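## Task

Build one train exactly 13 cm long from two rods, with lengths read from colour (blue 1, magenta 2, grey 3, orange 4, lime 5, purple 6, red 7, green 8, pink 9, turquoise 10 cm). Both rods must rest flat on the table surface itself, in one straight line, ends in contact, with no bend or step; no other train may be formed.

## Robot and tools

ROBOT. Two six-joint arms, left_arm (base near y=+0.48 m) and right_arm (base near y=-0.37 m), each ending in a four-digit, sixteen-motor hand: left_arm has a left hand, right_arm a right hand. Each scene ends with finished_scene(scene=N), N from 1 to 3; scene 1 is practice and may be skipped.

FRAME. Everything uses the scene frame: origin at table-top height midway between the arms, +x away from the robot over the table, +z up, +y toward left_arm. Reported end_effector_position is in metres, orientation as quat_wxyz, velocities in m/s and rad/s. Each hand has its own hand point: its +z runs along straight fingers to the tips, +y points out of the palm face, and on the right hand +x points away from the thumb (toward the thumb on the left hand). Straight fingertips reach about 0.12 m past the hand point along +z. A rigid mast sits by the wrist on the palm side and can strike objects.

THE 48-NUMBER ROW. Both execute_actions and move take rows of exactly 48 numbers, each within [-1, 1], always containing both arms. Order: left_arm dx, dy, dz, rx, ry, rz; then 16 left-hand motor goals; left current_limit; left speed; then the same 24 for right_arm. dx..rz are offsets (not absolute poses) from that arm's Hand target as it was when the action or move began, along scene axes; 1.0 equals 0.6 m of travel or 180 degrees of turn; rx, ry, rz form one rotation vector, turning about the Hand target position. All zeros means hold the current Hand target. The 16 motor numbers are absolute goal angles, scaled between each hinge's two stops, in this order: index_mcp, index_abd, index_pip, index_dip, thumb_cmc, thumb_axl, thumb_mcp, thumb_ipl, middle_mcp, middle_abd, middle_pip, middle_dip, ring_mcp, ring_abd, ring_pip, ring_dip. Lower values bend fingers toward the palm; straight is about +0.75 (mcp), 0.00 (abd), +0.58 (pip), +0.70 (dip); thumb straight about +0.71 cmc, +0.68 axl, +0.23 mcp, +0.17 ipl. current_limit maps -1..+1 to 0..550 mA (start value +0.4); speed maps to (speed+1)/2 of 8.5 rad/s (start -0.6). A 0 is a real goal: to leave a hand unchanged, copy back its hand_goal, hand_current_limit and hand_speed from the last result.

execute_actions(actions, cameras). actions is a list of actions; each action is a list of up to 15 rows, one per 1/30 s step, the last row repeated to fill 15 steps. Every row in an action counts from the same start pose; the next action starts from the new Hand target, so repeating an offset moves further. An empty list returns state and all camera images.

move(target, speed, blend, stop_force, zero, blocking, cameras). target is one 48-number row or a list of up to 15; every row's offsets count from the Hand targets at the move's start. speed is path speed in m/s, 0.002 to 3.6 (default 0.25), one value or one per target. blend in metres rounds corners in a list (0 = stop at each). stop_force, 3 to 120 N, ends an arm's path when its wrist sensor feels that much resistance; zero (default true) re-zeroes first; leave stop_force out when backing off a contact. blocking=false returns early but not with stop_force. Paths are straight lines that ignore obstacles and the other arm; all paths end together, within 10 s. The result adds a move: line such as done, off_target, moving, held or fault, plus limits notes (paced = pose clipped, held = step withheld).

Other tools: wait(seconds 0 to 10); stop() brakes a running move; zoom_image(camera, region [x0,y0,x1,y1] pixels, at most 504 each way) on the newest image; zero_wrist_force(arm); read_manual(section) gives only licence text. Cameras: cam_head_left, cam_head_right, cam_high (672x504), cam_left_wrist, cam_right_wrist (616x616 fisheye); pass ["all"] or names in cameras.

RESULTS. Hand target is the last commanded pose after clipping, the reference for next offsets; the hand often stops a bit short, so resend the gap. hand_goal, hand_measured, hand_current_ma and hand_state (moving, goal, blocked, overload) are listed in motor order. Wrist force/torque are in the hand point's own axes.

CAUTIONS. Commanded orientation is clipped to within 32 degrees of the measured one per step. Pushing past a firm contact is stiff: a joint torque over its limit (wrist joints 25.2 N m) or outside force near 150 N freezes the arm for 10 s. Never let the arms or hands touch or press each other. Avoid paths near an arm's own base. Motors at 495 mA or more for 5 s shut down; motors heat when held stretched or pushing, and 85 C brakes the arm. Move slowly near rods and the table, set rods down gently, never release a rod while it moves, and keep everything on the table; a rod left off the table fails the scene. Objects may be nudged by outside pushes, so check with cameras before finishing.

Each tool is called after "Call:" as name(argument=value, ...) on one line, values as JSON.

## Session

Call:
execute_actions(actions=[])

Scene clock: 0.00 s.
left_arm: end_effector_position=(+0.2269, +0.3298, +0.2273) hand_goal=(+0.754, +0.000, +0.576, +0.696, +0.714, +0.678, +0.226, +0.168, +0.754, +0.000, +0.576, +0.696, +0.754, +0.000, +0.576, +0.696) hand_measured=(+0.754, +0.000, +0.576, +0.696, +0.714, +0.678, +0.226, +0.168, +0.754, +0.000, +0.576, +0.696, +0.754, +0.000, +0.576, +0.696) hand_current_ma=(+0, +0, +0, +0, +0, +0, +0, +0, +0, +0, +0, +0, +0, +0, +0, +0) hand_state=(goal, goal, goal, goal, goal, goal, goal, goal, goal, goal, goal, goal, goal, goal, goal, goal) hand_current_limit=0.40 hand_speed=-0.60 end_effector_quat_wxyz=(-0.031, -0.456, +0.888, -0.046) | right_arm: end_effector_position=(+0.3222, -0.1729, +0.1942) hand_goal=(+0.754, +0.000, +0.576, +0.696, +0.714, +0.678, +0.226, +0.168, +0.754, +0.000, +0.576, +0.696, +0.754, +0.000, +0.576, +0.696) hand_measured=(+0.754, +0.000, +0.576, +0.696, +0.714, +0.678, +0.226, +0.168, +0.754, +0.000, +0.576, +0.696, +0.754, +0.000, +0.576, +0.696) hand_current_ma=(+0, +0, +0, +0, +0, +0, +0, +0, +0, +0, +0, +0, +0, +0, +0, +0) hand_state=(goal, goal, goal, goal, goal, goal, goal, goal, goal, goal, goal, goal, goal, goal, goal, goal) hand_current_limit=0.40 hand_speed=-0.60 end_effector_quat_wxyz=(-0.009, +0.210, +0.978, -0.001)
Joint positions: left_arm=[3.075 -1.424 -2.171 -1.123 1.459 -2.581] | right_arm=[-0.002 -1.986 2.44 -2.006 -1.57 -1.18]
Joint velocities: within noise
Joint torques (N m): no reading
Motor temperatures (°C): left_arm=[24 36 26 42 39 35] | right_arm=[38 29 33 37 35 39]
Wrist force (N): no reading
Wrist torque (N m): no reading
Wrist force, peak (N): no reading
Hand target: left_arm +0.2269, +0.3298, +0.2273; -0.031, -0.456, +0.888, -0.046 | right_arm +0.3222, -0.1729, +0.1942; -0.009, +0.210, +0.978, -0.001

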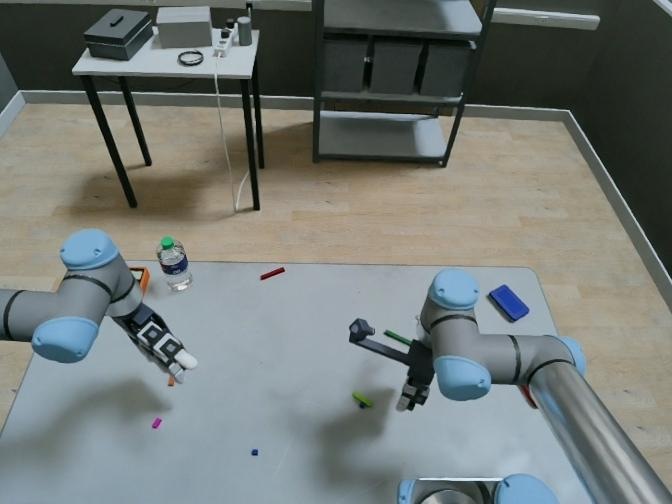

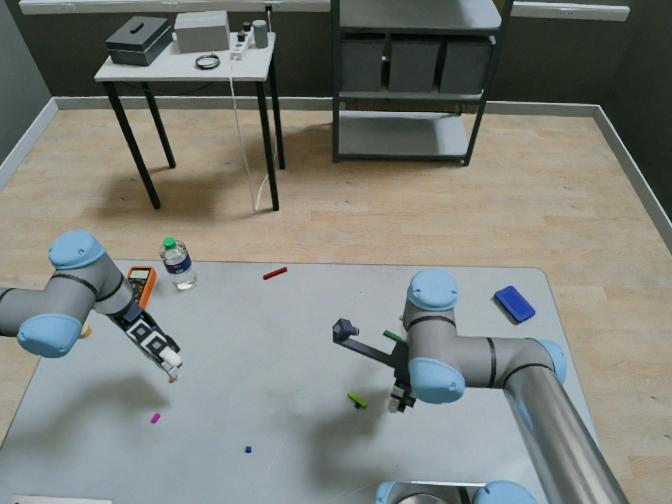

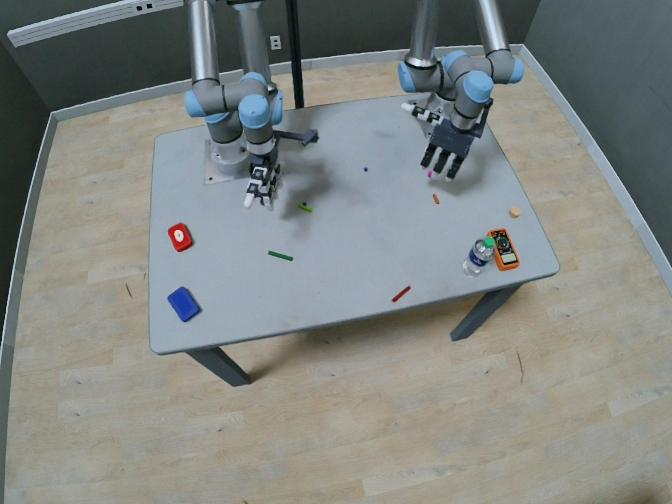

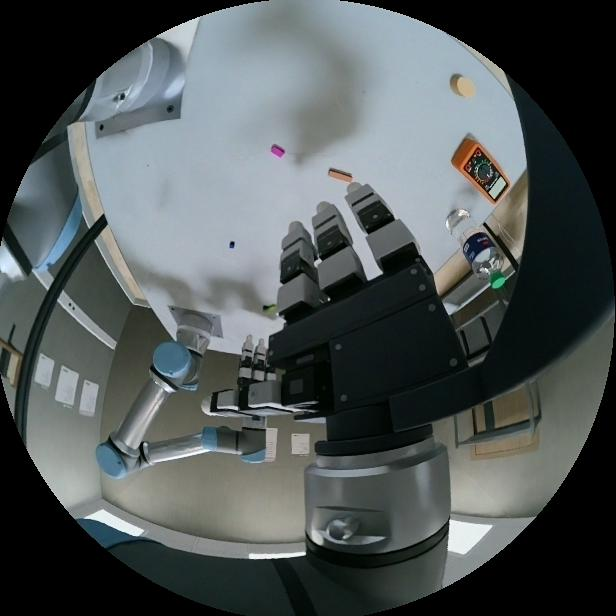

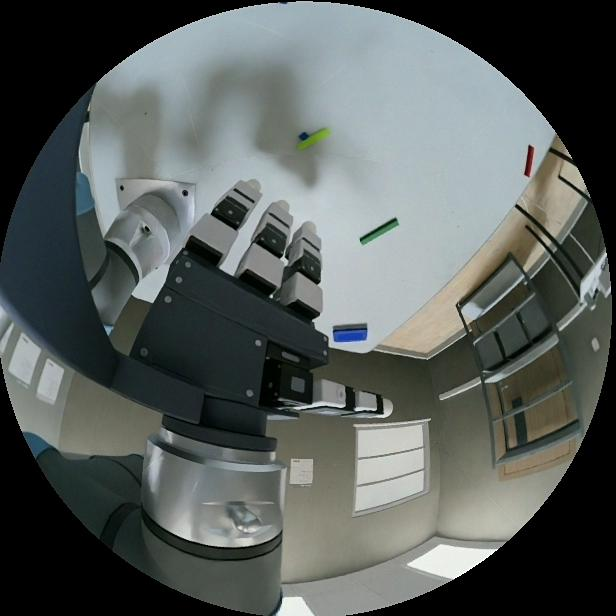

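Call:
zoom_image(camera="cam_head_left", region=[310, 310, 470, 430])

Call:
zoom_image(camera="cam_head_right", region=[310, 310, 470, 430])

Call:
zoom_image(camera="cam_high", region=[230, 170, 350, 280])

Call:
zoom_image(camera="cam_right_wrist", region=[280, 100, 420, 260])

Scaled by 3.150.

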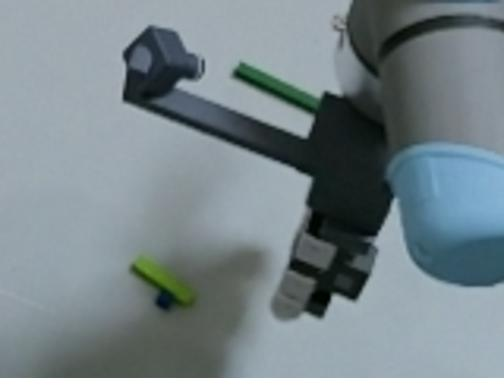

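Scaled by 3.150.

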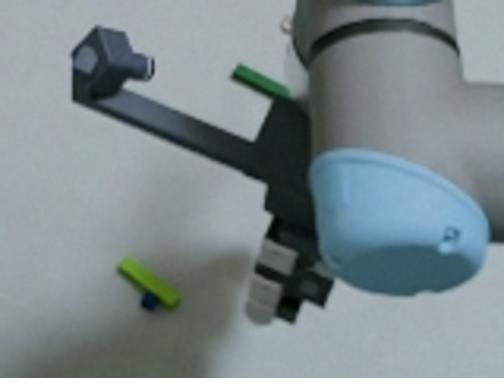

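Scaled by 4.200.

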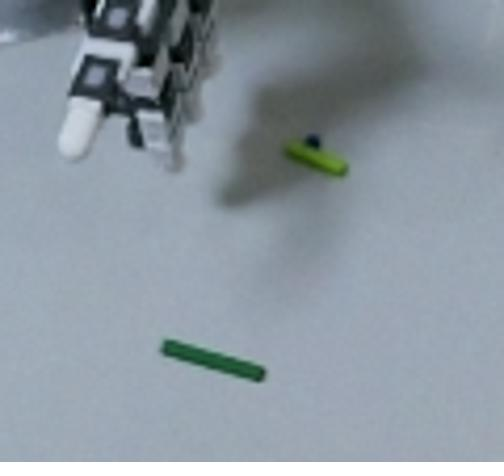

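Scaled by 3.150 from the camera's 616x616 image, which has a finer 880x880 frame.

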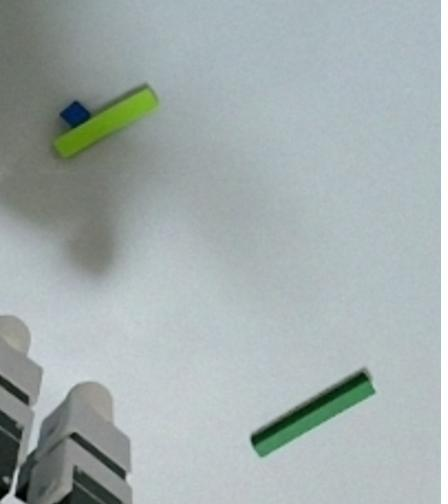

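Call:
move(target=[0,0,0,0,0,0,0.754,0,0.576,0.696,0.714,0.678,0.226,0.168,0.754,0,0.576,0.696,0.754,0,0.576,0.696,0.4,-0.6,-0.012,0.1715,-0.037,0,0,-0.0556,0.754,0,0.576,0.696,0.714,0.678,0.226,0.168,0.754,0,0.576,0.696,0.98,0,0.98,0.98,0.4,-0.6], cameras=["cam_head_left","cam_right_wrist"])

Scene clock: 8.83 s.
left_arm: end_effector_position=(+0.2269, +0.3298, +0.2273) hand_goal=(+0.754, +0.000, +0.576, +0.696, +0.714, +0.678, +0.226, +0.168, +0.754, +0.000, +0.576, +0.696, +0.754, +0.000, +0.576, +0.696) hand_measured=(+0.754, +0.000, +0.576, +0.696, +0.714, +0.678, +0.224, +0.168, +0.754, +0.000, +0.576, +0.696, +0.754, +0.000, +0.576, +0.696) hand_current_ma=(-1, +0, +0, +0, +0, +0, -3, +0, -1, +0, +0, +0, -1, +0, +0, +0) hand_state=(goal, goal, goal, goal, goal, goal, goal, goal, goal, goal, goal, goal, goal, goal, goal, goal) hand_current_limit=0.40 hand_speed=-0.60 end_effector_quat_wxyz=(-0.031, -0.456, +0.888, -0.046) | right_arm: end_effector_position=(+0.3150, -0.0701, +0.1720) hand_goal=(+0.754, +0.000, +0.576, +0.696, +0.714, +0.678, +0.226, +0.168, +0.754, +0.000, +0.576, +0.696, +0.980, +0.000, +0.980, +0.980) hand_measured=(+0.754, +0.000, +0.576, +0.696, +0.714, +0.678, +0.224, +0.168, +0.754, +0.000, +0.576, +0.696, +0.970, +0.000, +0.974, +0.976) hand_current_ma=(-4, +0, +3, +0, +1, -4, -14, -2, -4, +0, +3, +0, -48, +0, -32, -14) hand_state=(goal, goal, goal, goal, goal, goal, goal, goal, goal, goal, goal, goal, goal, goal, goal, goal) hand_current_limit=0.40 hand_speed=-0.60 end_effector_quat_wxyz=(-0.010, +0.294, +0.956, +0.000)
Joint positions: left_arm=[3.075 -1.424 -2.171 -1.123 1.459 -2.581] | right_arm=[0.374 -1.792 2.389 -2.152 -1.56 -0.63]
Joint torques (N m): left_arm=[-1.25 12.82 22.47 2.66 -0.25 -0.2] | right_arm=[8.53 1.48 -30.63 -4.21 -1.58 1.73]
Wrist force (N): left_arm=[0.1 -0.2 0.0] | right_arm=[0.3 0.2 -0.6]
Wrist torque (N m): left_arm=[-0.03 -0.01 0.02] | right_arm=[0.09 -0.06 -0.09]
Wrist force, peak (N): left_arm=[0.0 -0.5 0.1] | right_arm=[-1.1 -1.1 -0.7]
Hand target: left_arm +0.2269, +0.3298, +0.2273; -0.031, -0.456, +0.888, -0.046 | right_arm +0.3150, -0.0700, +0.1720; -0.010, +0.294, +0.956, +0.000
Off the commanded pose: left_arm 0.000 m, 0 deg | right_arm 0.000 m, 0 deg.
move: done
camera_calibration:
cam_right_wrist: T_world_to_cam=[[0.987467, 0.137617, -0.0772682, -0.253144], [0.14566, -0.606183, 0.781873, -0.280278], [0.0607602, -0.783328, -0.618631, 0.151185], [0, 0, 0, 1]] pos_world=[0.281611, -0.0166352, 0.293109]
Images, in order (width x height): cam_head_left 672x504, cam_right_wrist 616x616.

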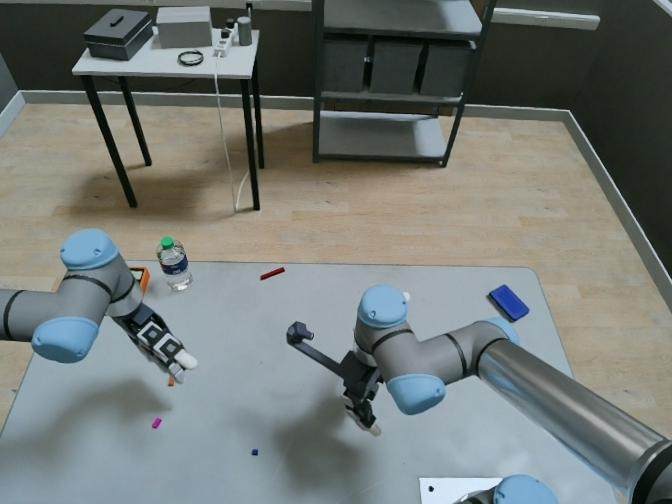

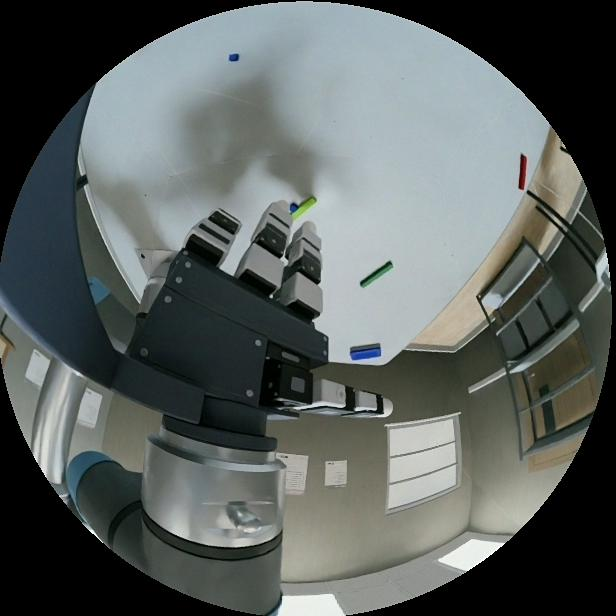

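Call:
zoom_image(camera="cam_right_wrist", region=[230, 160, 380, 310])

Scaled by 3.360 from the camera's 616x616 image, which has a finer 880x880 frame.

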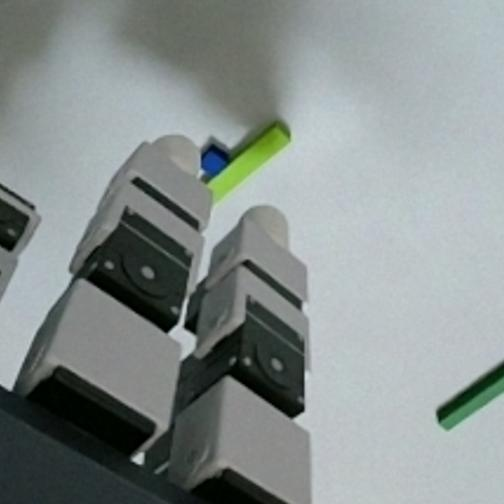

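Call:
move(target=[0,0,0,0,0,0,0.754,0,0.576,0.696,0.714,0.678,0.226,0.168,0.754,0,0.576,0.696,0.754,0,0.576,0.696,0.4,-0.6,0.0833,0,-0.05,0,0,0,0.754,0,0.576,0.696,0.714,0.678,0.226,0.168,0.754,0,0.576,0.696,0.98,0,0.98,0.98,0.4,-0.6], cameras=[], speed=0.1)

Call:
move(target=[0,0,0,0,0,0,0.754,0,0.576,0.696,0.714,0.678,0.226,0.168,0.754,0,0.576,0.696,0.754,0,0.576,0.696,0.4,-0.6,0,0,-0.06,0,0,0,0.754,0,0.576,0.696,0.714,0.678,0.226,0.168,0.754,0,0.576,0.696,0.98,0,0.98,0.98,0.4,-0.6], cameras=["cam_right_wrist","cam_head_left"], speed=0.01, stop_force=3)

Scene clock: 11.53 s.
left_arm: end_effector_position=(+0.2269, +0.3298, +0.2273) hand_goal=(+0.754, +0.000, +0.576, +0.696, +0.714, +0.678, +0.226, +0.168, +0.754, +0.000, +0.576, +0.696, +0.754, +0.000, +0.576, +0.696) hand_measured=(+0.754, +0.000, +0.576, +0.696, +0.714, +0.678, +0.224, +0.168, +0.754, +0.000, +0.576, +0.696, +0.754, +0.000, +0.576, +0.696) hand_current_ma=(-1, +0, +0, +0, +0, +0, -3, +0, -1, +0, +0, +0, -1, +0, +0, +0) hand_state=(goal, goal, goal, goal, goal, goal, goal, goal, goal, goal, goal, goal, goal, goal, goal, goal) hand_current_limit=0.40 hand_speed=-0.60 end_effector_quat_wxyz=(-0.031, -0.456, +0.888, -0.046) | right_arm: end_effector_position=(+0.3649, -0.0700, +0.1421) hand_goal=(+0.754, +0.000, +0.576, +0.696, +0.714, +0.678, +0.226, +0.168, +0.754, +0.000, +0.576, +0.696, +0.980, +0.000, +0.980, +0.980) hand_measured=(+0.754, +0.000, +0.576, +0.696, +0.714, +0.678, +0.224, +0.168, +0.754, +0.000, +0.576, +0.696, +0.970, +0.000, +0.974, +0.976) hand_current_ma=(-4, +0, +3, +0, +1, -4, -14, -2, -4, +0, +3, +0, -48, +0, -32, -14) hand_state=(goal, goal, goal, goal, goal, goal, goal, goal, goal, goal, goal, goal, goal, goal, goal, goal) hand_current_limit=0.40 hand_speed=-0.60 end_effector_quat_wxyz=(-0.010, +0.294, +0.956, +0.000)
Joint positions: left_arm=[3.075 -1.424 -2.171 -1.123 1.459 -2.581] | right_arm=[0.329 -1.62 2.345 -2.28 -1.561 -0.675]
Joint torques (N m): left_arm=[-0.08 13.11 22.39 2.73 -0.08 -0.24] | right_arm=[-9.79 -3.21 -27.23 -4.45 -0.5 -2.23]
Wrist force (N): left_arm=[0.1 -0.2 0.2] | right_arm=[0.8 0.2 -0.8]
Wrist torque (N m): left_arm=[-0.05 0.00 0.01] | right_arm=[0.10 -0.08 0.09]
Wrist force, peak (N): left_arm=[0.3 -0.4 0.4] | right_arm=[0.8 0.1 -1.2]
Hand target: left_arm +0.2269, +0.3298, +0.2273; -0.031, -0.456, +0.888, -0.046 | right_arm +0.3650, -0.0700, +0.1420; -0.010, +0.294, +0.956, +0.000
Off the commanded pose: left_arm 0.000 m, 0 deg | right_arm 0.000 m, 0 deg.
move: done
No camera images: "cameras" was empty.

Scene clock: 14.87 s.
left_arm: end_effector_position=(+0.2269, +0.3298, +0.2273) hand_goal=(+0.754, +0.000, +0.576, +0.696, +0.714, +0.678, +0.226, +0.168, +0.754, +0.000, +0.576, +0.696, +0.754, +0.000, +0.576, +0.696) hand_measured=(+0.754, +0.000, +0.576, +0.696, +0.714, +0.678, +0.224, +0.168, +0.754, +0.000, +0.576, +0.696, +0.754, +0.000, +0.576, +0.696) hand_current_ma=(-1, +0, +0, +0, +0, +0, -3, +0, -1, +0, +0, +0, -1, +0, +0, +0) hand_state=(goal, goal, goal, goal, goal, goal, goal, goal, goal, goal, goal, goal, goal, goal, goal, goal) hand_current_limit=0.40 hand_speed=-0.60 end_effector_quat_wxyz=(-0.031, -0.456, +0.888, -0.046) | right_arm: end_effector_position=(+0.3650, -0.0700, +0.1214) hand_goal=(+0.754, +0.000, +0.576, +0.696, +0.714, +0.678, +0.226, +0.168, +0.754, +0.000, +0.576, +0.696, +0.980, +0.000, +0.980, +0.980) hand_measured=(+0.754, +0.000, +0.576, +0.696, +0.714, +0.678, +0.224, +0.168, +0.752, +0.000, +0.576, +0.696, +0.970, +0.000, +0.974, +0.976) hand_current_ma=(-4, +0, +3, +0, +1, -4, -15, -2, -13, +0, +1, +0, -48, +0, -32, -14) hand_state=(goal, goal, goal, goal, goal, goal, goal, goal, goal, goal, goal, goal, goal, goal, goal, goal) hand_current_limit=0.40 hand_speed=-0.60 end_effector_quat_wxyz=(-0.010, +0.294, +0.956, +0.000)
Joint positions: left_arm=[3.075 -1.424 -2.171 -1.123 1.459 -2.581] | right_arm=[0.329 -1.572 2.372 -2.355 -1.561 -0.675]
Joint torques (N m): left_arm=[-0.97 12.41 22.36 2.63 -0.18 -0.15] | right_arm=[-7.14 -31.32 -25.31 -0.6 0.63 -2.12]
Wrist force (N): left_arm=[0.3 -0.3 0.1] | right_arm=[0.6 -0.1 -4.0]
Wrist torque (N m): left_arm=[-0.04 -0.03 0.04] | right_arm=[0.32 -0.12 0.09]
Wrist force, peak (N): left_arm=[0.4 -0.3 0.1] | right_arm=[0.1 -0.4 -10.4]
Hand target: left_arm +0.2269, +0.3298, +0.2273; -0.031, -0.456, +0.888, -0.046 | right_arm +0.3650, -0.0700, +0.1214; -0.010, +0.294, +0.956, +0.000 (not the last commanded pose)
Off the commanded pose: left_arm 0.000 m, 0 deg | right_arm 0.015 m, 0 deg.
move: contact (right_arm)
camera_calibration:
cam_right_wrist: T_world_to_cam=[[0.987488, 0.137467, -0.0772691, -0.30645], [0.145561, -0.6061, 0.781956, -0.247923], [0.0606601, -0.78342, -0.618526, 0.116928], [0, 0, 0, 1]] pos_world=[0.331611, -0.0165358, 0.242509]
Images, in order (width x height): cam_head_left 672x504, cam_right_wrist 616x616.

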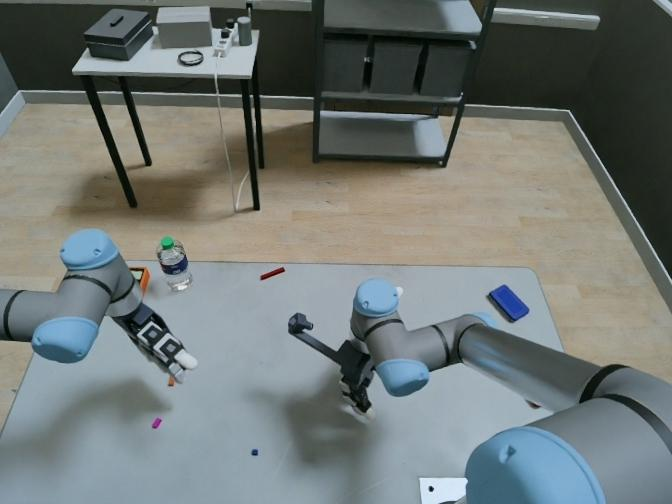

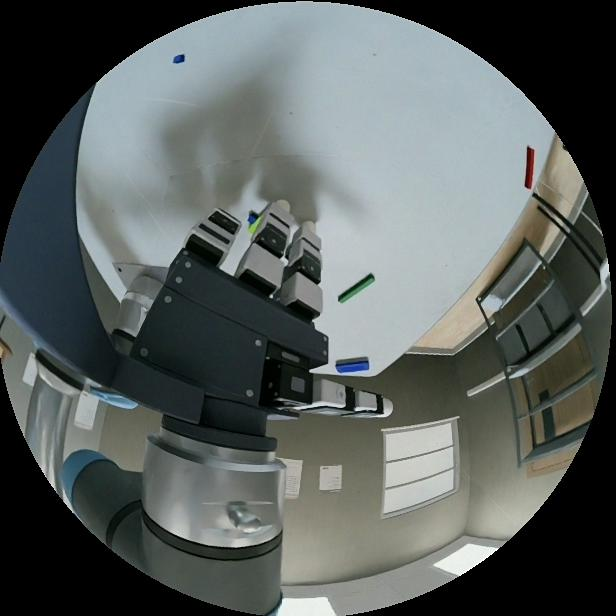

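Call:
move(target=[[0,0,0,0,0,0,0.754,0,0.576,0.696,0.714,0.678,0.226,0.168,0.754,0,0.576,0.696,0.754,0,0.576,0.696,0.4,-0.6,0,0,0.04,0,0,0,0.754,0,0.576,0.696,0.714,0.678,0.226,0.168,0.754,0,0.576,0.696,0.98,0,0.98,0.98,0.4,-0.6],[0,0,0,0,0,0,0.754,0,0.576,0.696,0.714,0.678,0.226,0.168,0.754,0,0.576,0.696,0.754,0,0.576,0.696,0.4,-0.6,-0.0833,0,0.0265,0,0,0,0.754,0,0.576,0.696,0.714,0.678,0.226,0.168,0.754,0,0.576,0.696,0.98,0,0.98,0.98,0.4,-0.6]], cameras=["cam_right_wrist","cam_high"], speed=0.1)

Call:
zoom_image(camera="cam_right_wrist", region=[250, 160, 350, 260])

Call:
zoom_image(camera="cam_high", region=[250, 150, 350, 250])

Scene clock: 17.37 s.
left_arm: end_effector_position=(+0.2269, +0.3298, +0.2273) hand_goal=(+0.754, +0.000, +0.576, +0.696, +0.714, +0.678, +0.226, +0.168, +0.754, +0.000, +0.576, +0.696, +0.754, +0.000, +0.576, +0.696) hand_measured=(+0.754, +0.000, +0.576, +0.696, +0.714, +0.678, +0.224, +0.168, +0.754, +0.000, +0.576, +0.696, +0.754, +0.000, +0.576, +0.696) hand_current_ma=(-1, +0, +0, +0, +0, +0, -3, +0, -1, +0, +0, +0, -1, +0, +0, +0) hand_state=(goal, goal, goal, goal, goal, goal, goal, goal, goal, goal, goal, goal, goal, goal, goal, goal) hand_current_limit=0.40 hand_speed=-0.60 end_effector_quat_wxyz=(-0.031, -0.456, +0.888, -0.046) | right_arm: end_effector_position=(+0.3152, -0.0700, +0.1373) hand_goal=(+0.754, +0.000, +0.576, +0.696, +0.714, +0.678, +0.226, +0.168, +0.754, +0.000, +0.576, +0.696, +0.980, +0.000, +0.980, +0.980) hand_measured=(+0.754, +0.000, +0.576, +0.696, +0.714, +0.678, +0.224, +0.168, +0.752, +0.000, +0.576, +0.696, +0.970, +0.000, +0.974, +0.976) hand_current_ma=(-4, +0, +3, +0, +1, -4, -15, -2, -13, +0, +1, +0, -48, +0, -32, -14) hand_state=(goal, goal, goal, goal, goal, goal, goal, goal, goal, goal, goal, goal, goal, goal, goal, goal) hand_current_limit=0.40 hand_speed=-0.60 end_effector_quat_wxyz=(-0.010, +0.294, +0.956, +0.000)
Joint positions: left_arm=[3.075 -1.424 -2.171 -1.123 1.459 -2.581] | right_arm=[0.374 -1.716 2.444 -2.283 -1.56 -0.63]
Joint torques (N m): left_arm=[-0.12 12.6 22.35 2.56 -0.3 -0.23] | right_arm=[9.66 -27.81 -7.4 -0.83 1.44 2.17]
Wrist force (N): left_arm=[0.3 -0.2 0.1] | right_arm=[0.0 0.3 -0.3]
Wrist torque (N m): left_arm=[-0.04 -0.03 0.03] | right_arm=[0.09 0.00 -0.13]
Wrist force, peak (N): left_arm=[0.5 -0.2 0.2] | right_arm=[0.7 -0.3 -4.4]
Hand target: left_arm +0.2269, +0.3298, +0.2273; -0.031, -0.456, +0.888, -0.046 | right_arm +0.3150, -0.0700, +0.1373; -0.010, +0.294, +0.956, +0.000
Off the commanded pose: left_arm 0.000 m, 0 deg | right_arm 0.000 m, 0 deg.
move: done
camera_calibration:
cam_right_wrist: T_world_to_cam=[[0.987488, 0.137467, -0.0772691, -0.255946], [0.145561, -0.6061, 0.781956, -0.253093], [0.0606601, -0.78342, -0.618526, 0.12979], [0, 0, 0, 1]] pos_world=[0.281711, -0.0165358, 0.258409]
Images, in order (width x height): cam_high 672x504, cam_right_wrist 616x616.

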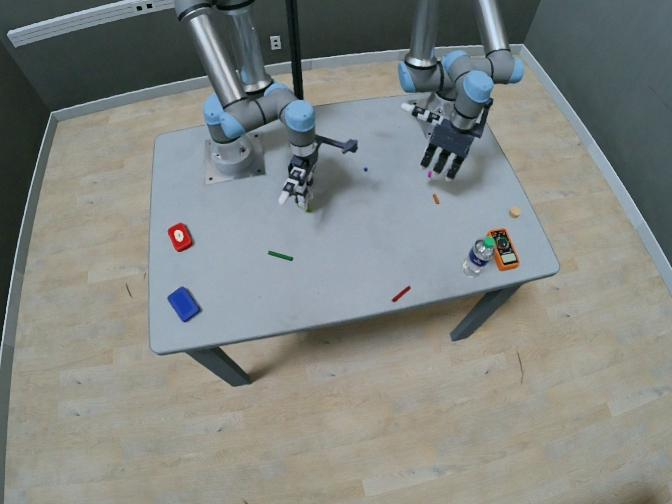

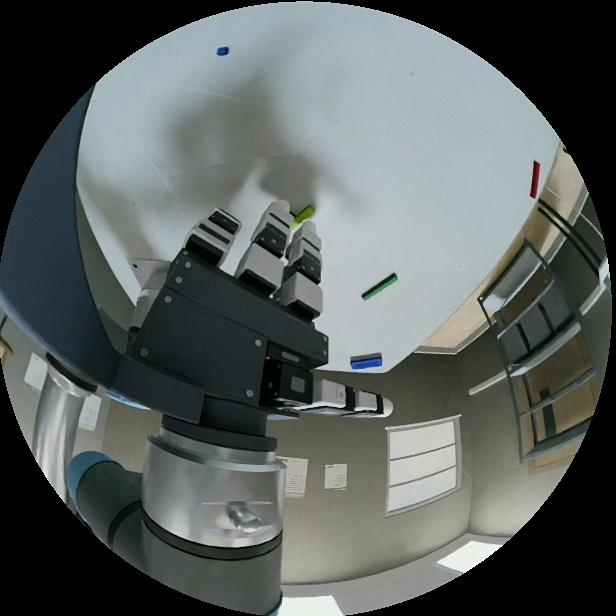

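Scaled by 5.040 from the camera's 616x616 image, which has a finer 880x880 frame.

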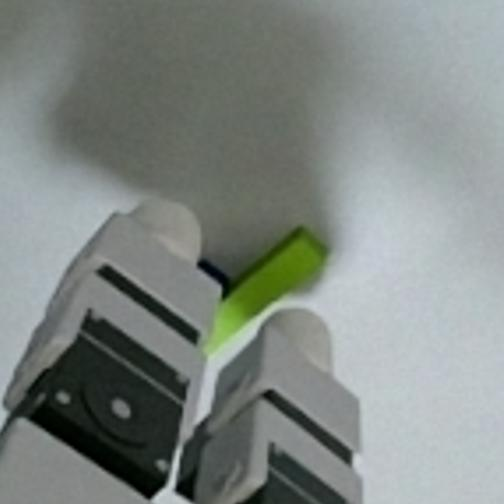

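Scaled by 5.040.

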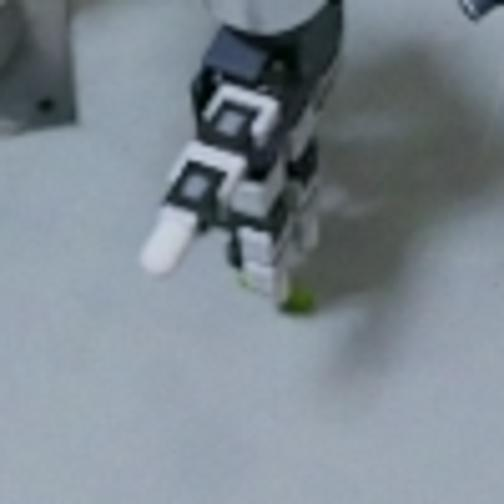

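Call:
move(target=[[0,0,0,0,0,0,0.754,0,0.576,0.696,0.714,0.678,0.226,0.168,0.754,0,0.576,0.696,0.754,0,0.576,0.696,0.4,-0.6,0.0147,-0.002,0,0,0,0,0.754,0,0.576,0.696,0.714,0.678,0.226,0.168,0.754,0,0.576,0.696,0.98,0,0.98,0.98,0.4,-0.6],[0,0,0,0,0,0,0.754,0,0.576,0.696,0.714,0.678,0.226,0.168,0.754,0,0.576,0.696,0.754,0,0.576,0.696,0.4,-0.6,0.0147,-0.002,-0.022,0,0,0,0.754,0,0.576,0.696,0.714,0.678,0.226,0.168,0.754,0,0.576,0.696,0.98,0,0.98,0.98,0.4,-0.6]], cameras=["cam_right_wrist"], speed=0.08)

Call:
zoom_image(camera="cam_right_wrist", region=[250, 160, 350, 260])

Scene clock: 20.70 s.
left_arm: end_effector_position=(+0.2269, +0.3298, +0.2273) hand_goal=(+0.754, +0.000, +0.576, +0.696, +0.714, +0.678, +0.226, +0.168, +0.754, +0.000, +0.576, +0.696, +0.754, +0.000, +0.576, +0.696) hand_measured=(+0.754, +0.000, +0.576, +0.696, +0.714, +0.678, +0.224, +0.168, +0.754, +0.000, +0.576, +0.696, +0.754, +0.000, +0.576, +0.696) hand_current_ma=(-1, +0, +0, +0, +0, +0, -3, +0, -1, +0, +0, +0, -1, +0, +0, +0) hand_state=(goal, goal, goal, goal, goal, goal, goal, goal, goal, goal, goal, goal, goal, goal, goal, goal) hand_current_limit=0.40 hand_speed=-0.60 end_effector_quat_wxyz=(-0.031, -0.456, +0.888, -0.046) | right_arm: end_effector_position=(+0.3239, -0.0713, +0.1242) hand_goal=(+0.754, +0.000, +0.576, +0.696, +0.714, +0.678, +0.226, +0.168, +0.754, +0.000, +0.576, +0.696, +0.980, +0.000, +0.980, +0.980) hand_measured=(+0.754, +0.000, +0.576, +0.696, +0.714, +0.678, +0.224, +0.168, +0.752, +0.000, +0.576, +0.696, +0.970, +0.000, +0.974, +0.976) hand_current_ma=(-4, +0, +3, +0, +1, -4, -15, -2, -13, +0, +1, +0, -48, +0, -32, -14) hand_state=(goal, goal, goal, goal, goal, goal, goal, goal, goal, goal, goal, goal, goal, goal, goal, goal) hand_current_limit=0.40 hand_speed=-0.60 end_effector_quat_wxyz=(-0.010, +0.294, +0.956, +0.000)
Joint positions: left_arm=[3.075 -1.424 -2.171 -1.123 1.459 -2.581] | right_arm=[0.361 -1.666 2.449 -2.338 -1.56 -0.642]
Joint torques (N m): left_arm=[-0.5 12.31 23.09 2.72 -0.13 -0.11] | right_arm=[2.08 1.1 -5.2 -3.99 -0.73 0.25]
Wrist force (N): left_arm=[0.0 -0.3 0.1] | right_arm=[0.0 -0.1 -0.6]
Wrist torque (N m): left_arm=[-0.05 0.00 0.02] | right_arm=[0.05 0.00 0.04]
Wrist force, peak (N): left_arm=[0.3 -0.4 0.3] | right_arm=[0.8 0.3 0.0]
Hand target: left_arm +0.2269, +0.3298, +0.2273; -0.031, -0.456, +0.888, -0.046 | right_arm +0.3239, -0.0712, +0.1241; -0.010, +0.294, +0.956, +0.000
Off the commanded pose: left_arm 0.000 m, 0 deg | right_arm 0.000 m, 0 deg.
move: done
camera_calibration:
cam_right_wrist: T_world_to_cam=[[0.987488, 0.137467, -0.0772691, -0.26537], [0.145561, -0.6061, 0.781956, -0.244904], [0.0606601, -0.78342, -0.618526, 0.120141], [0, 0, 0, 1]] pos_world=[0.290411, -0.0178358, 0.245309]
Images, in order (width x height): cam_right_wrist 616x616.

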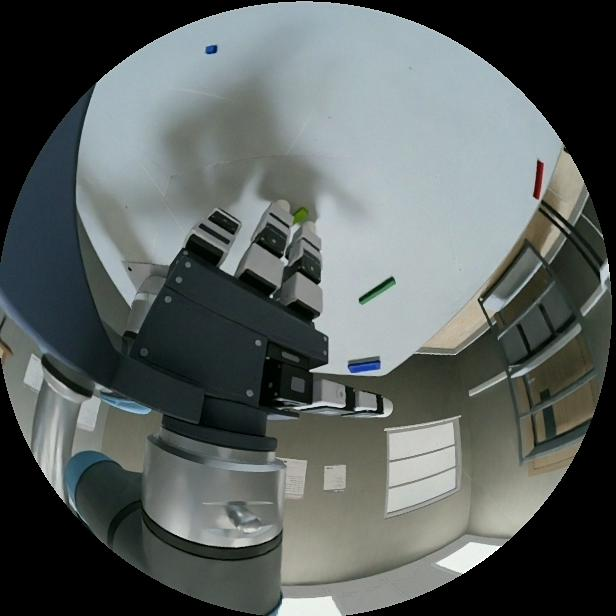

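Scaled by 5.040 from the camera's 616x616 image, which has a finer 880x880 frame.

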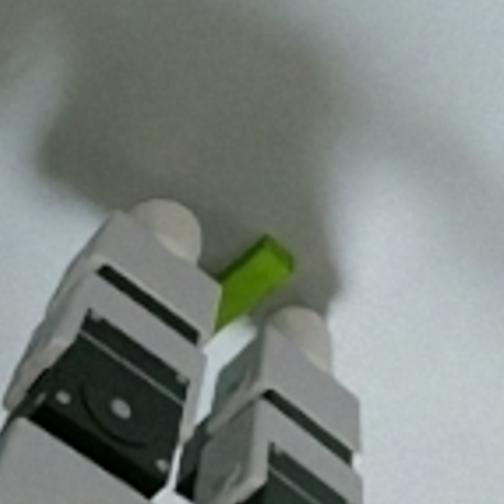

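Call:
move(target=[0,0,0,0,0,0,0.754,0,0.576,0.696,0.714,0.678,0.226,0.168,0.754,0,0.576,0.696,0.754,0,0.576,0.696,0.4,-0.6,0,0,0,0,0,0,0.754,-0.12,0.576,0.696,0.714,0.678,0.226,0.168,0.754,0.12,0.576,0.696,0.98,0,0.98,0.98,0.4,-0.95], cameras=["cam_right_wrist"], speed=0.08)

Call:
zoom_image(camera="cam_right_wrist", region=[250, 160, 350, 260])

Scene clock: 21.73 s.
left_arm: end_effector_position=(+0.2269, +0.3298, +0.2273) hand_goal=(+0.754, +0.000, +0.576, +0.696, +0.714, +0.678, +0.226, +0.168, +0.754, +0.000, +0.576, +0.696, +0.754, +0.000, +0.576, +0.696) hand_measured=(+0.754, +0.000, +0.576, +0.696, +0.714, +0.678, +0.224, +0.168, +0.754, +0.000, +0.576, +0.696, +0.754, +0.000, +0.576, +0.696) hand_current_ma=(-1, +0, +0, +0, +0, +0, -3, +0, -1, +0, +0, +0, -1, +0, +0, +0) hand_state=(goal, goal, goal, goal, goal, goal, goal, goal, goal, goal, goal, goal, goal, goal, goal, goal) hand_current_limit=0.40 hand_speed=-0.60 end_effector_quat_wxyz=(-0.031, -0.456, +0.888, -0.046) | right_arm: end_effector_position=(+0.3239, -0.0712, +0.1241) hand_goal=(+0.754, -0.120, +0.576, +0.696, +0.714, +0.678, +0.226, +0.168, +0.754, +0.120, +0.576, +0.696, +0.980, +0.000, +0.980, +0.980) hand_measured=(+0.754, -0.086, +0.576, +0.696, +0.714, +0.678, +0.224, +0.168, +0.752, +0.090, +0.576, +0.696, +0.970, +0.000, +0.974, +0.976) hand_current_ma=(-4, +146, +3, +0, +1, -4, -15, -2, -13, -128, +1, +0, -48, +0, -32, -14) hand_state=(goal, blocked, goal, goal, goal, goal, goal, goal, goal, blocked, goal, goal, goal, goal, goal, goal) hand_current_limit=0.40 hand_speed=-0.95 end_effector_quat_wxyz=(-0.010, +0.294, +0.956, +0.000)
Joint positions: left_arm=[3.075 -1.424 -2.171 -1.123 1.459 -2.581] | right_arm=[0.362 -1.666 2.449 -2.338 -1.56 -0.642]
Joint torques (N m): left_arm=[-0.37 12.28 22.55 2.61 -0.24 0.06] | right_arm=[6.58 0.42 -6.25 -4.2 0.51 1.36]
Wrist force (N): left_arm=[0.0 -0.4 0.1] | right_arm=[0.2 0.1 -0.3]
Wrist torque (N m): left_arm=[-0.06 0.00 0.01] | right_arm=[0.05 -0.03 0.07]
Wrist force, peak (N): left_arm=[0.2 -0.5 0.2] | right_arm=[0.5 0.3 -0.6]
Hand target: left_arm +0.2269, +0.3298, +0.2273; -0.031, -0.456, +0.888, -0.046 | right_arm +0.3239, -0.0712, +0.1241; -0.010, +0.294, +0.956, +0.000
Off the commanded pose: left_arm 0.000 m, 0 deg | right_arm 0.000 m, 0 deg.
move: done
camera_calibration:
cam_right_wrist: T_world_to_cam=[[0.987488, 0.137467, -0.0772691, -0.265392], [0.145561, -0.6061, 0.781956, -0.244765], [0.0606601, -0.78342, -0.618526, 0.120157], [0, 0, 0, 1]] pos_world=[0.290411, -0.0177358, 0.245209]
Images, in order (width x height): cam_right_wrist 616x616.

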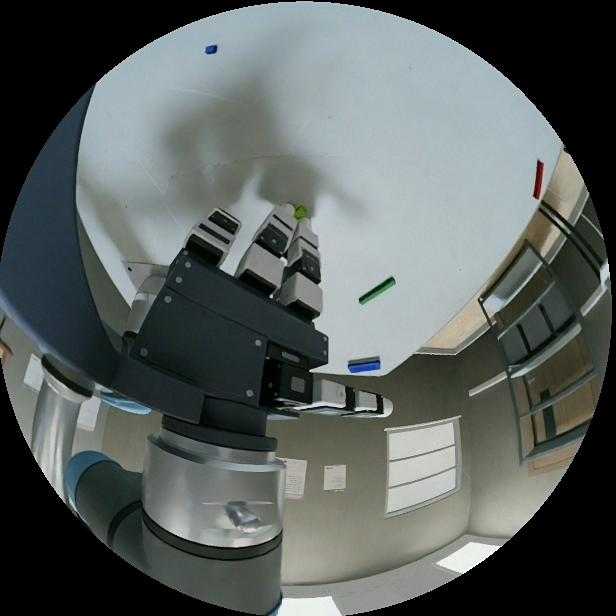

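Scaled by 5.040 from the camera's 616x616 image, which has a finer 880x880 frame.

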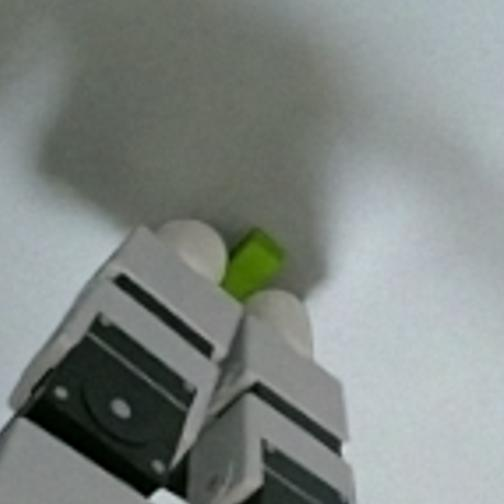

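Call:
move(target=[[0,0,0,0,0,0,0.754,0,0.576,0.696,0.714,0.678,0.226,0.168,0.754,0,0.576,0.696,0.754,0,0.576,0.696,0.4,-0.6,0,0,0.05,0,0,0,0.754,-0.14,0.576,0.696,0.714,0.678,0.226,0.168,0.754,0.14,0.576,0.696,0.98,0,0.98,0.98,0.4,-0.95],[0,0,0,0,0,0,0.754,0,0.576,0.696,0.714,0.678,0.226,0.168,0.754,0,0.576,0.696,0.754,0,0.576,0.696,0.4,-0.6,0.1853,-0.2893,0.05,0,0,0.0444,0.754,-0.14,0.576,0.696,0.714,0.678,0.226,0.168,0.754,0.14,0.576,0.696,0.98,0,0.98,0.98,0.4,-0.95]], cameras=["cam_right_wrist","cam_high"], speed=0.12)

Call:
zoom_image(camera="cam_right_wrist", region=[250, 120, 370, 240])

Call:
zoom_image(camera="cam_high", region=[220, 200, 320, 300])

Scene clock: 26.20 s.
left_arm: end_effector_position=(+0.2269, +0.3298, +0.2273) hand_goal=(+0.754, +0.000, +0.576, +0.696, +0.714, +0.678, +0.226, +0.168, +0.754, +0.000, +0.576, +0.696, +0.754, +0.000, +0.576, +0.696) hand_measured=(+0.754, +0.000, +0.576, +0.696, +0.714, +0.678, +0.224, +0.168, +0.754, +0.000, +0.576, +0.696, +0.754, +0.000, +0.576, +0.696) hand_current_ma=(-1, +0, +0, +0, +0, +0, -3, +0, -1, +0, +0, +0, -1, +0, +0, +0) hand_state=(goal, goal, goal, goal, goal, goal, goal, goal, goal, goal, goal, goal, goal, goal, goal, goal) hand_current_limit=0.40 hand_speed=-0.60 end_effector_quat_wxyz=(-0.031, -0.456, +0.888, -0.046) | right_arm: end_effector_position=(+0.4350, -0.2447, +0.1541) hand_goal=(+0.754, -0.140, +0.576, +0.696, +0.714, +0.678, +0.226, +0.168, +0.754, +0.140, +0.576, +0.696, +0.980, +0.000, +0.980, +0.980) hand_measured=(+0.754, -0.086, +0.576, +0.696, +0.714, +0.678, +0.224, +0.168, +0.752, +0.092, +0.576, +0.696, +0.970, +0.000, +0.974, +0.976) hand_current_ma=(-4, +229, +3, +0, +1, -4, -15, -2, -13, -200, +1, +0, -48, +0, -32, -14) hand_state=(goal, blocked, goal, goal, goal, goal, goal, goal, goal, blocked, goal, goal, goal, goal, goal, goal) hand_current_limit=0.40 hand_speed=-0.95 end_effector_quat_wxyz=(-0.009, +0.227, +0.974, -0.001)
Joint positions: left_arm=[3.075 -1.424 -2.171 -1.123 1.459 -2.581] | right_arm=[-0.175 -1.637 2.319 -2.234 -1.572 -1.317]
Joint torques (N m): left_arm=[-0.45 12.9 22.37 2.75 -0.36 -0.21] | right_arm=[-9.67 -2.28 -28.57 -4.26 1.46 -2.09]
Wrist force (N): left_arm=[-0.1 -0.1 0.1] | right_arm=[0.3 0.8 -0.8]
Wrist torque (N m): left_arm=[-0.03 0.01 0.00] | right_arm=[0.21 -0.04 0.08]
Wrist force, peak (N): left_arm=[0.4 -0.5 0.3] | right_arm=[0.1 0.2 -1.2]
Hand target: left_arm +0.2269, +0.3298, +0.2273; -0.031, -0.456, +0.888, -0.046 | right_arm +0.4350, -0.2448, +0.1541; -0.009, +0.227, +0.974, -0.001
Off the commanded pose: left_arm 0.000 m, 0 deg | right_arm 0.000 m, 0 deg.
move: done
camera_calibration:
cam_right_wrist: T_world_to_cam=[[0.958816, 0.2733, -0.0773284, -0.303238], [0.228382, -0.57998, 0.781962, -0.419216], [0.168862, -0.767418, -0.61851, -0.0471346], [0, 0, 0, 1]] pos_world=[0.39445, -0.196434, 0.275209]
Images, in order (width x height): cam_high 672x504, cam_right_wrist 616x616.

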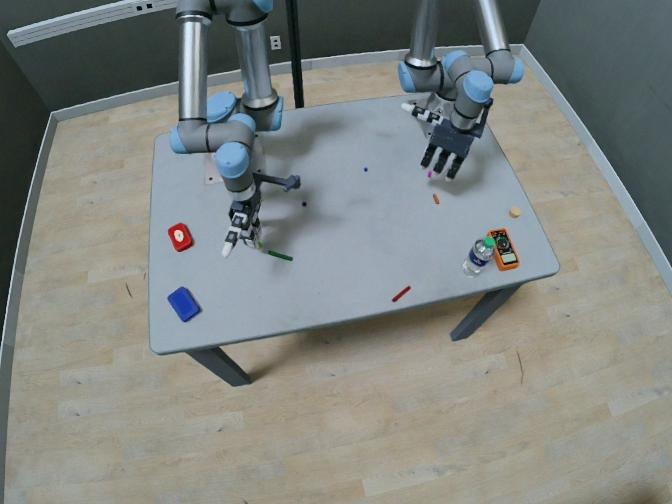

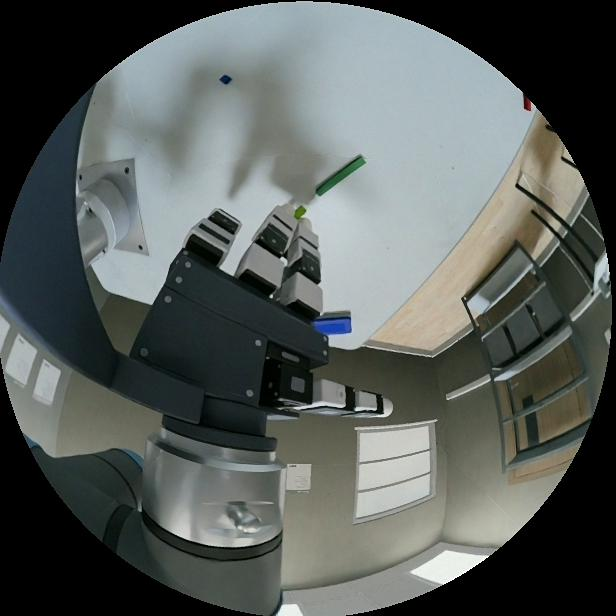

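Scaled by 4.200 from the camera's 616x616 image, which has a finer 880x880 frame.

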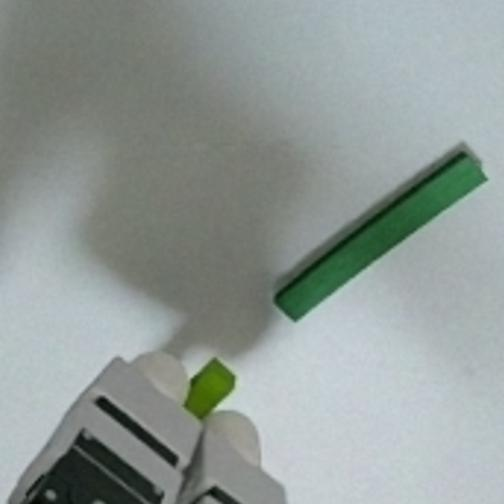

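Scaled by 5.040.

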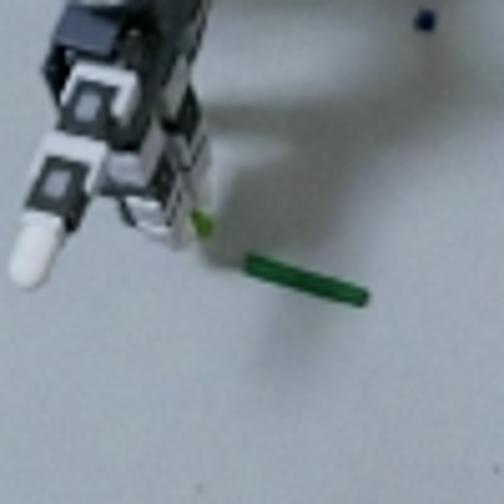

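Call:
zoom_image(camera="cam_right_wrist", region=[280, 195, 320, 235])

Call:
zoom_image(camera="cam_high", region=[235, 220, 305, 290])

Scaled by 12.600 from the camera's 616x616 image, which has a finer 880x880 frame.

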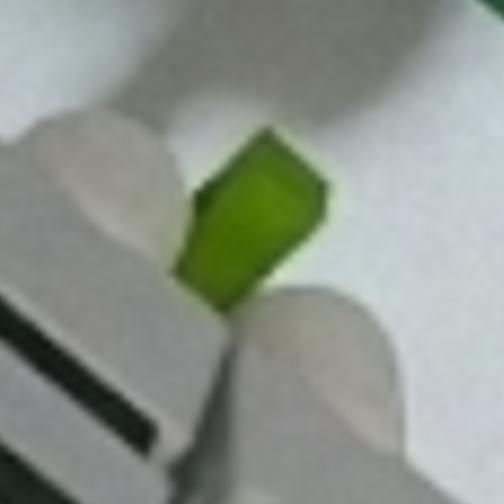

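Scaled by 7.200.

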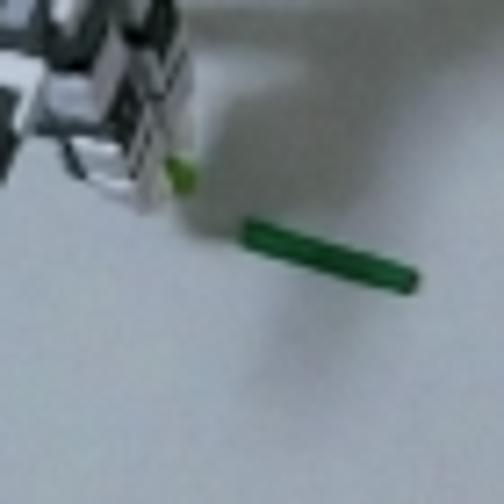

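Call:
move(target=[[0,0,0,0,0,0,0.754,0,0.576,0.696,0.714,0.678,0.226,0.168,0.754,0,0.576,0.696,0.754,0,0.576,0.696,0.4,-0.6,0.0088,-0.0048,0,0,0,0,0.754,-0.14,0.576,0.696,0.714,0.678,0.226,0.168,0.754,0.14,0.576,0.696,0.98,0,0.98,0.98,0.4,-0.95],[0,0,0,0,0,0,0.754,0,0.576,0.696,0.714,0.678,0.226,0.168,0.754,0,0.576,0.696,0.754,0,0.576,0.696,0.4,-0.6,0.0088,-0.0048,-0.05,0,0,0,0.754,-0.14,0.576,0.696,0.714,0.678,0.226,0.168,0.754,0.14,0.576,0.696,0.98,0,0.98,0.98,0.4,-0.95],[0,0,0,0,0,0,0.754,0,0.576,0.696,0.714,0.678,0.226,0.168,0.754,0,0.576,0.696,0.754,0,0.576,0.696,0.4,-0.6,0.0088,-0.0048,-0.05,0,0,0,0.754,0,0.576,0.696,0.714,0.678,0.226,0.168,0.754,0,0.576,0.696,0.98,0,0.98,0.98,0.4,-0.95]], cameras=["cam_right_wrist"], speed=0.08)

Call:
zoom_image(camera="cam_right_wrist", region=[270, 130, 370, 230])

Scene clock: 31.83 s.
left_arm: end_effector_position=(+0.2269, +0.3298, +0.2273) hand_goal=(+0.754, +0.000, +0.576, +0.696, +0.714, +0.678, +0.226, +0.168, +0.754, +0.000, +0.576, +0.696, +0.754, +0.000, +0.576, +0.696) hand_measured=(+0.754, +0.000, +0.576, +0.696, +0.714, +0.678, +0.224, +0.168, +0.754, +0.000, +0.576, +0.696, +0.754, +0.000, +0.576, +0.696) hand_current_ma=(-1, +0, +0, +0, +0, +0, -3, +0, -1, +0, +0, +0, -1, +0, +0, +0) hand_state=(goal, goal, goal, goal, goal, goal, goal, goal, goal, goal, goal, goal, goal, goal, goal, goal) hand_current_limit=0.40 hand_speed=-0.60 end_effector_quat_wxyz=(-0.031, -0.456, +0.888, -0.046) | right_arm: end_effector_position=(+0.4403, -0.2477, +0.1241) hand_goal=(+0.754, +0.000, +0.576, +0.696, +0.714, +0.678, +0.226, +0.168, +0.754, +0.000, +0.576, +0.696, +0.980, +0.000, +0.980, +0.980) hand_measured=(+0.754, -0.004, +0.576, +0.696, +0.714, +0.678, +0.224, +0.168, +0.752, +0.004, +0.576, +0.696, +0.970, +0.000, +0.974, +0.976) hand_current_ma=(-4, -13, +3, +0, +1, -4, -15, -2, -13, +13, +1, +0, -48, +0, -32, -14) hand_state=(goal, goal, goal, goal, goal, goal, goal, goal, goal, goal, goal, goal, goal, goal, goal, goal) hand_current_limit=0.40 hand_speed=-0.95 end_effector_quat_wxyz=(-0.009, +0.227, +0.974, -0.001)
Joint positions: left_arm=[3.075 -1.424 -2.171 -1.123 1.459 -2.581] | right_arm=[-0.179 -1.559 2.348 -2.341 -1.572 -1.322]
Joint torques (N m): left_arm=[-0.97 13.47 22.7 2.76 -0.36 0.02] | right_arm=[9.5 -4.74 -6.17 -4.18 1.48 2]
Wrist force (N): left_arm=[0.2 -0.2 0.1] | right_arm=[0.4 0.4 -0.8]
Wrist torque (N m): left_arm=[-0.04 -0.03 0.03] | right_arm=[0.15 -0.09 0.09]
Wrist force, peak (N): left_arm=[0.4 -0.4 0.2] | right_arm=[0.1 0.3 -1.5]
Hand target: left_arm +0.2269, +0.3298, +0.2273; -0.031, -0.456, +0.888, -0.046 | right_arm +0.4403, -0.2477, +0.1241; -0.009, +0.227, +0.974, -0.001
Off the commanded pose: left_arm 0.000 m, 0 deg | right_arm 0.000 m, 0 deg.
move: done
camera_calibration:
cam_right_wrist: T_world_to_cam=[[0.958777, 0.273429, -0.0773452, -0.309775], [0.228471, -0.579935, 0.78197, -0.398736], [0.168958, -0.767406, -0.618499, -0.0689259], [0, 0, 0, 1]] pos_world=[0.39975, -0.199434, 0.245209]
Images, in order (width x height): cam_right_wrist 616x616.

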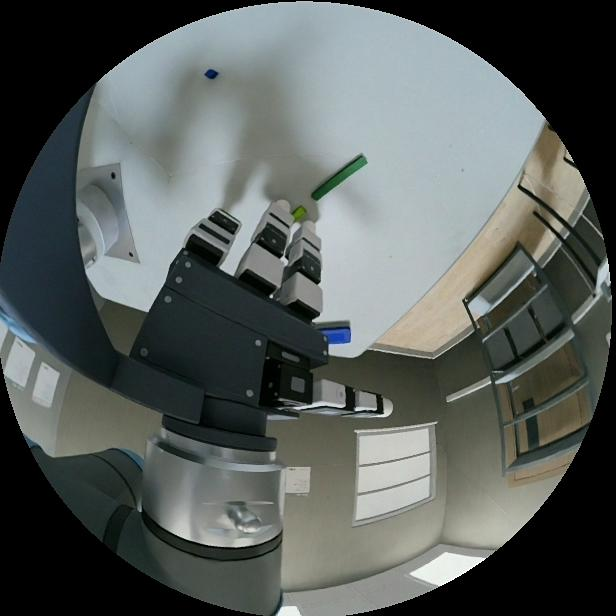

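Scaled by 5.040 from the camera's 616x616 image, which has a finer 880x880 frame.

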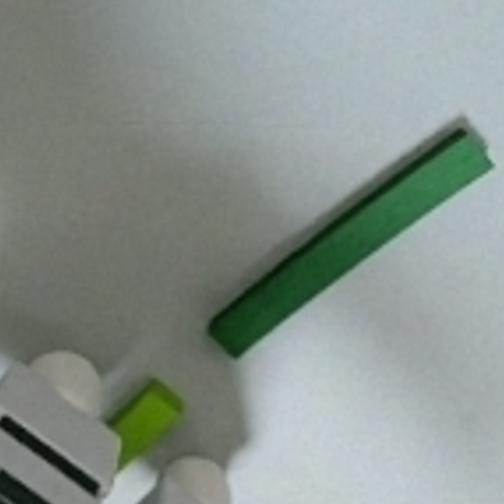

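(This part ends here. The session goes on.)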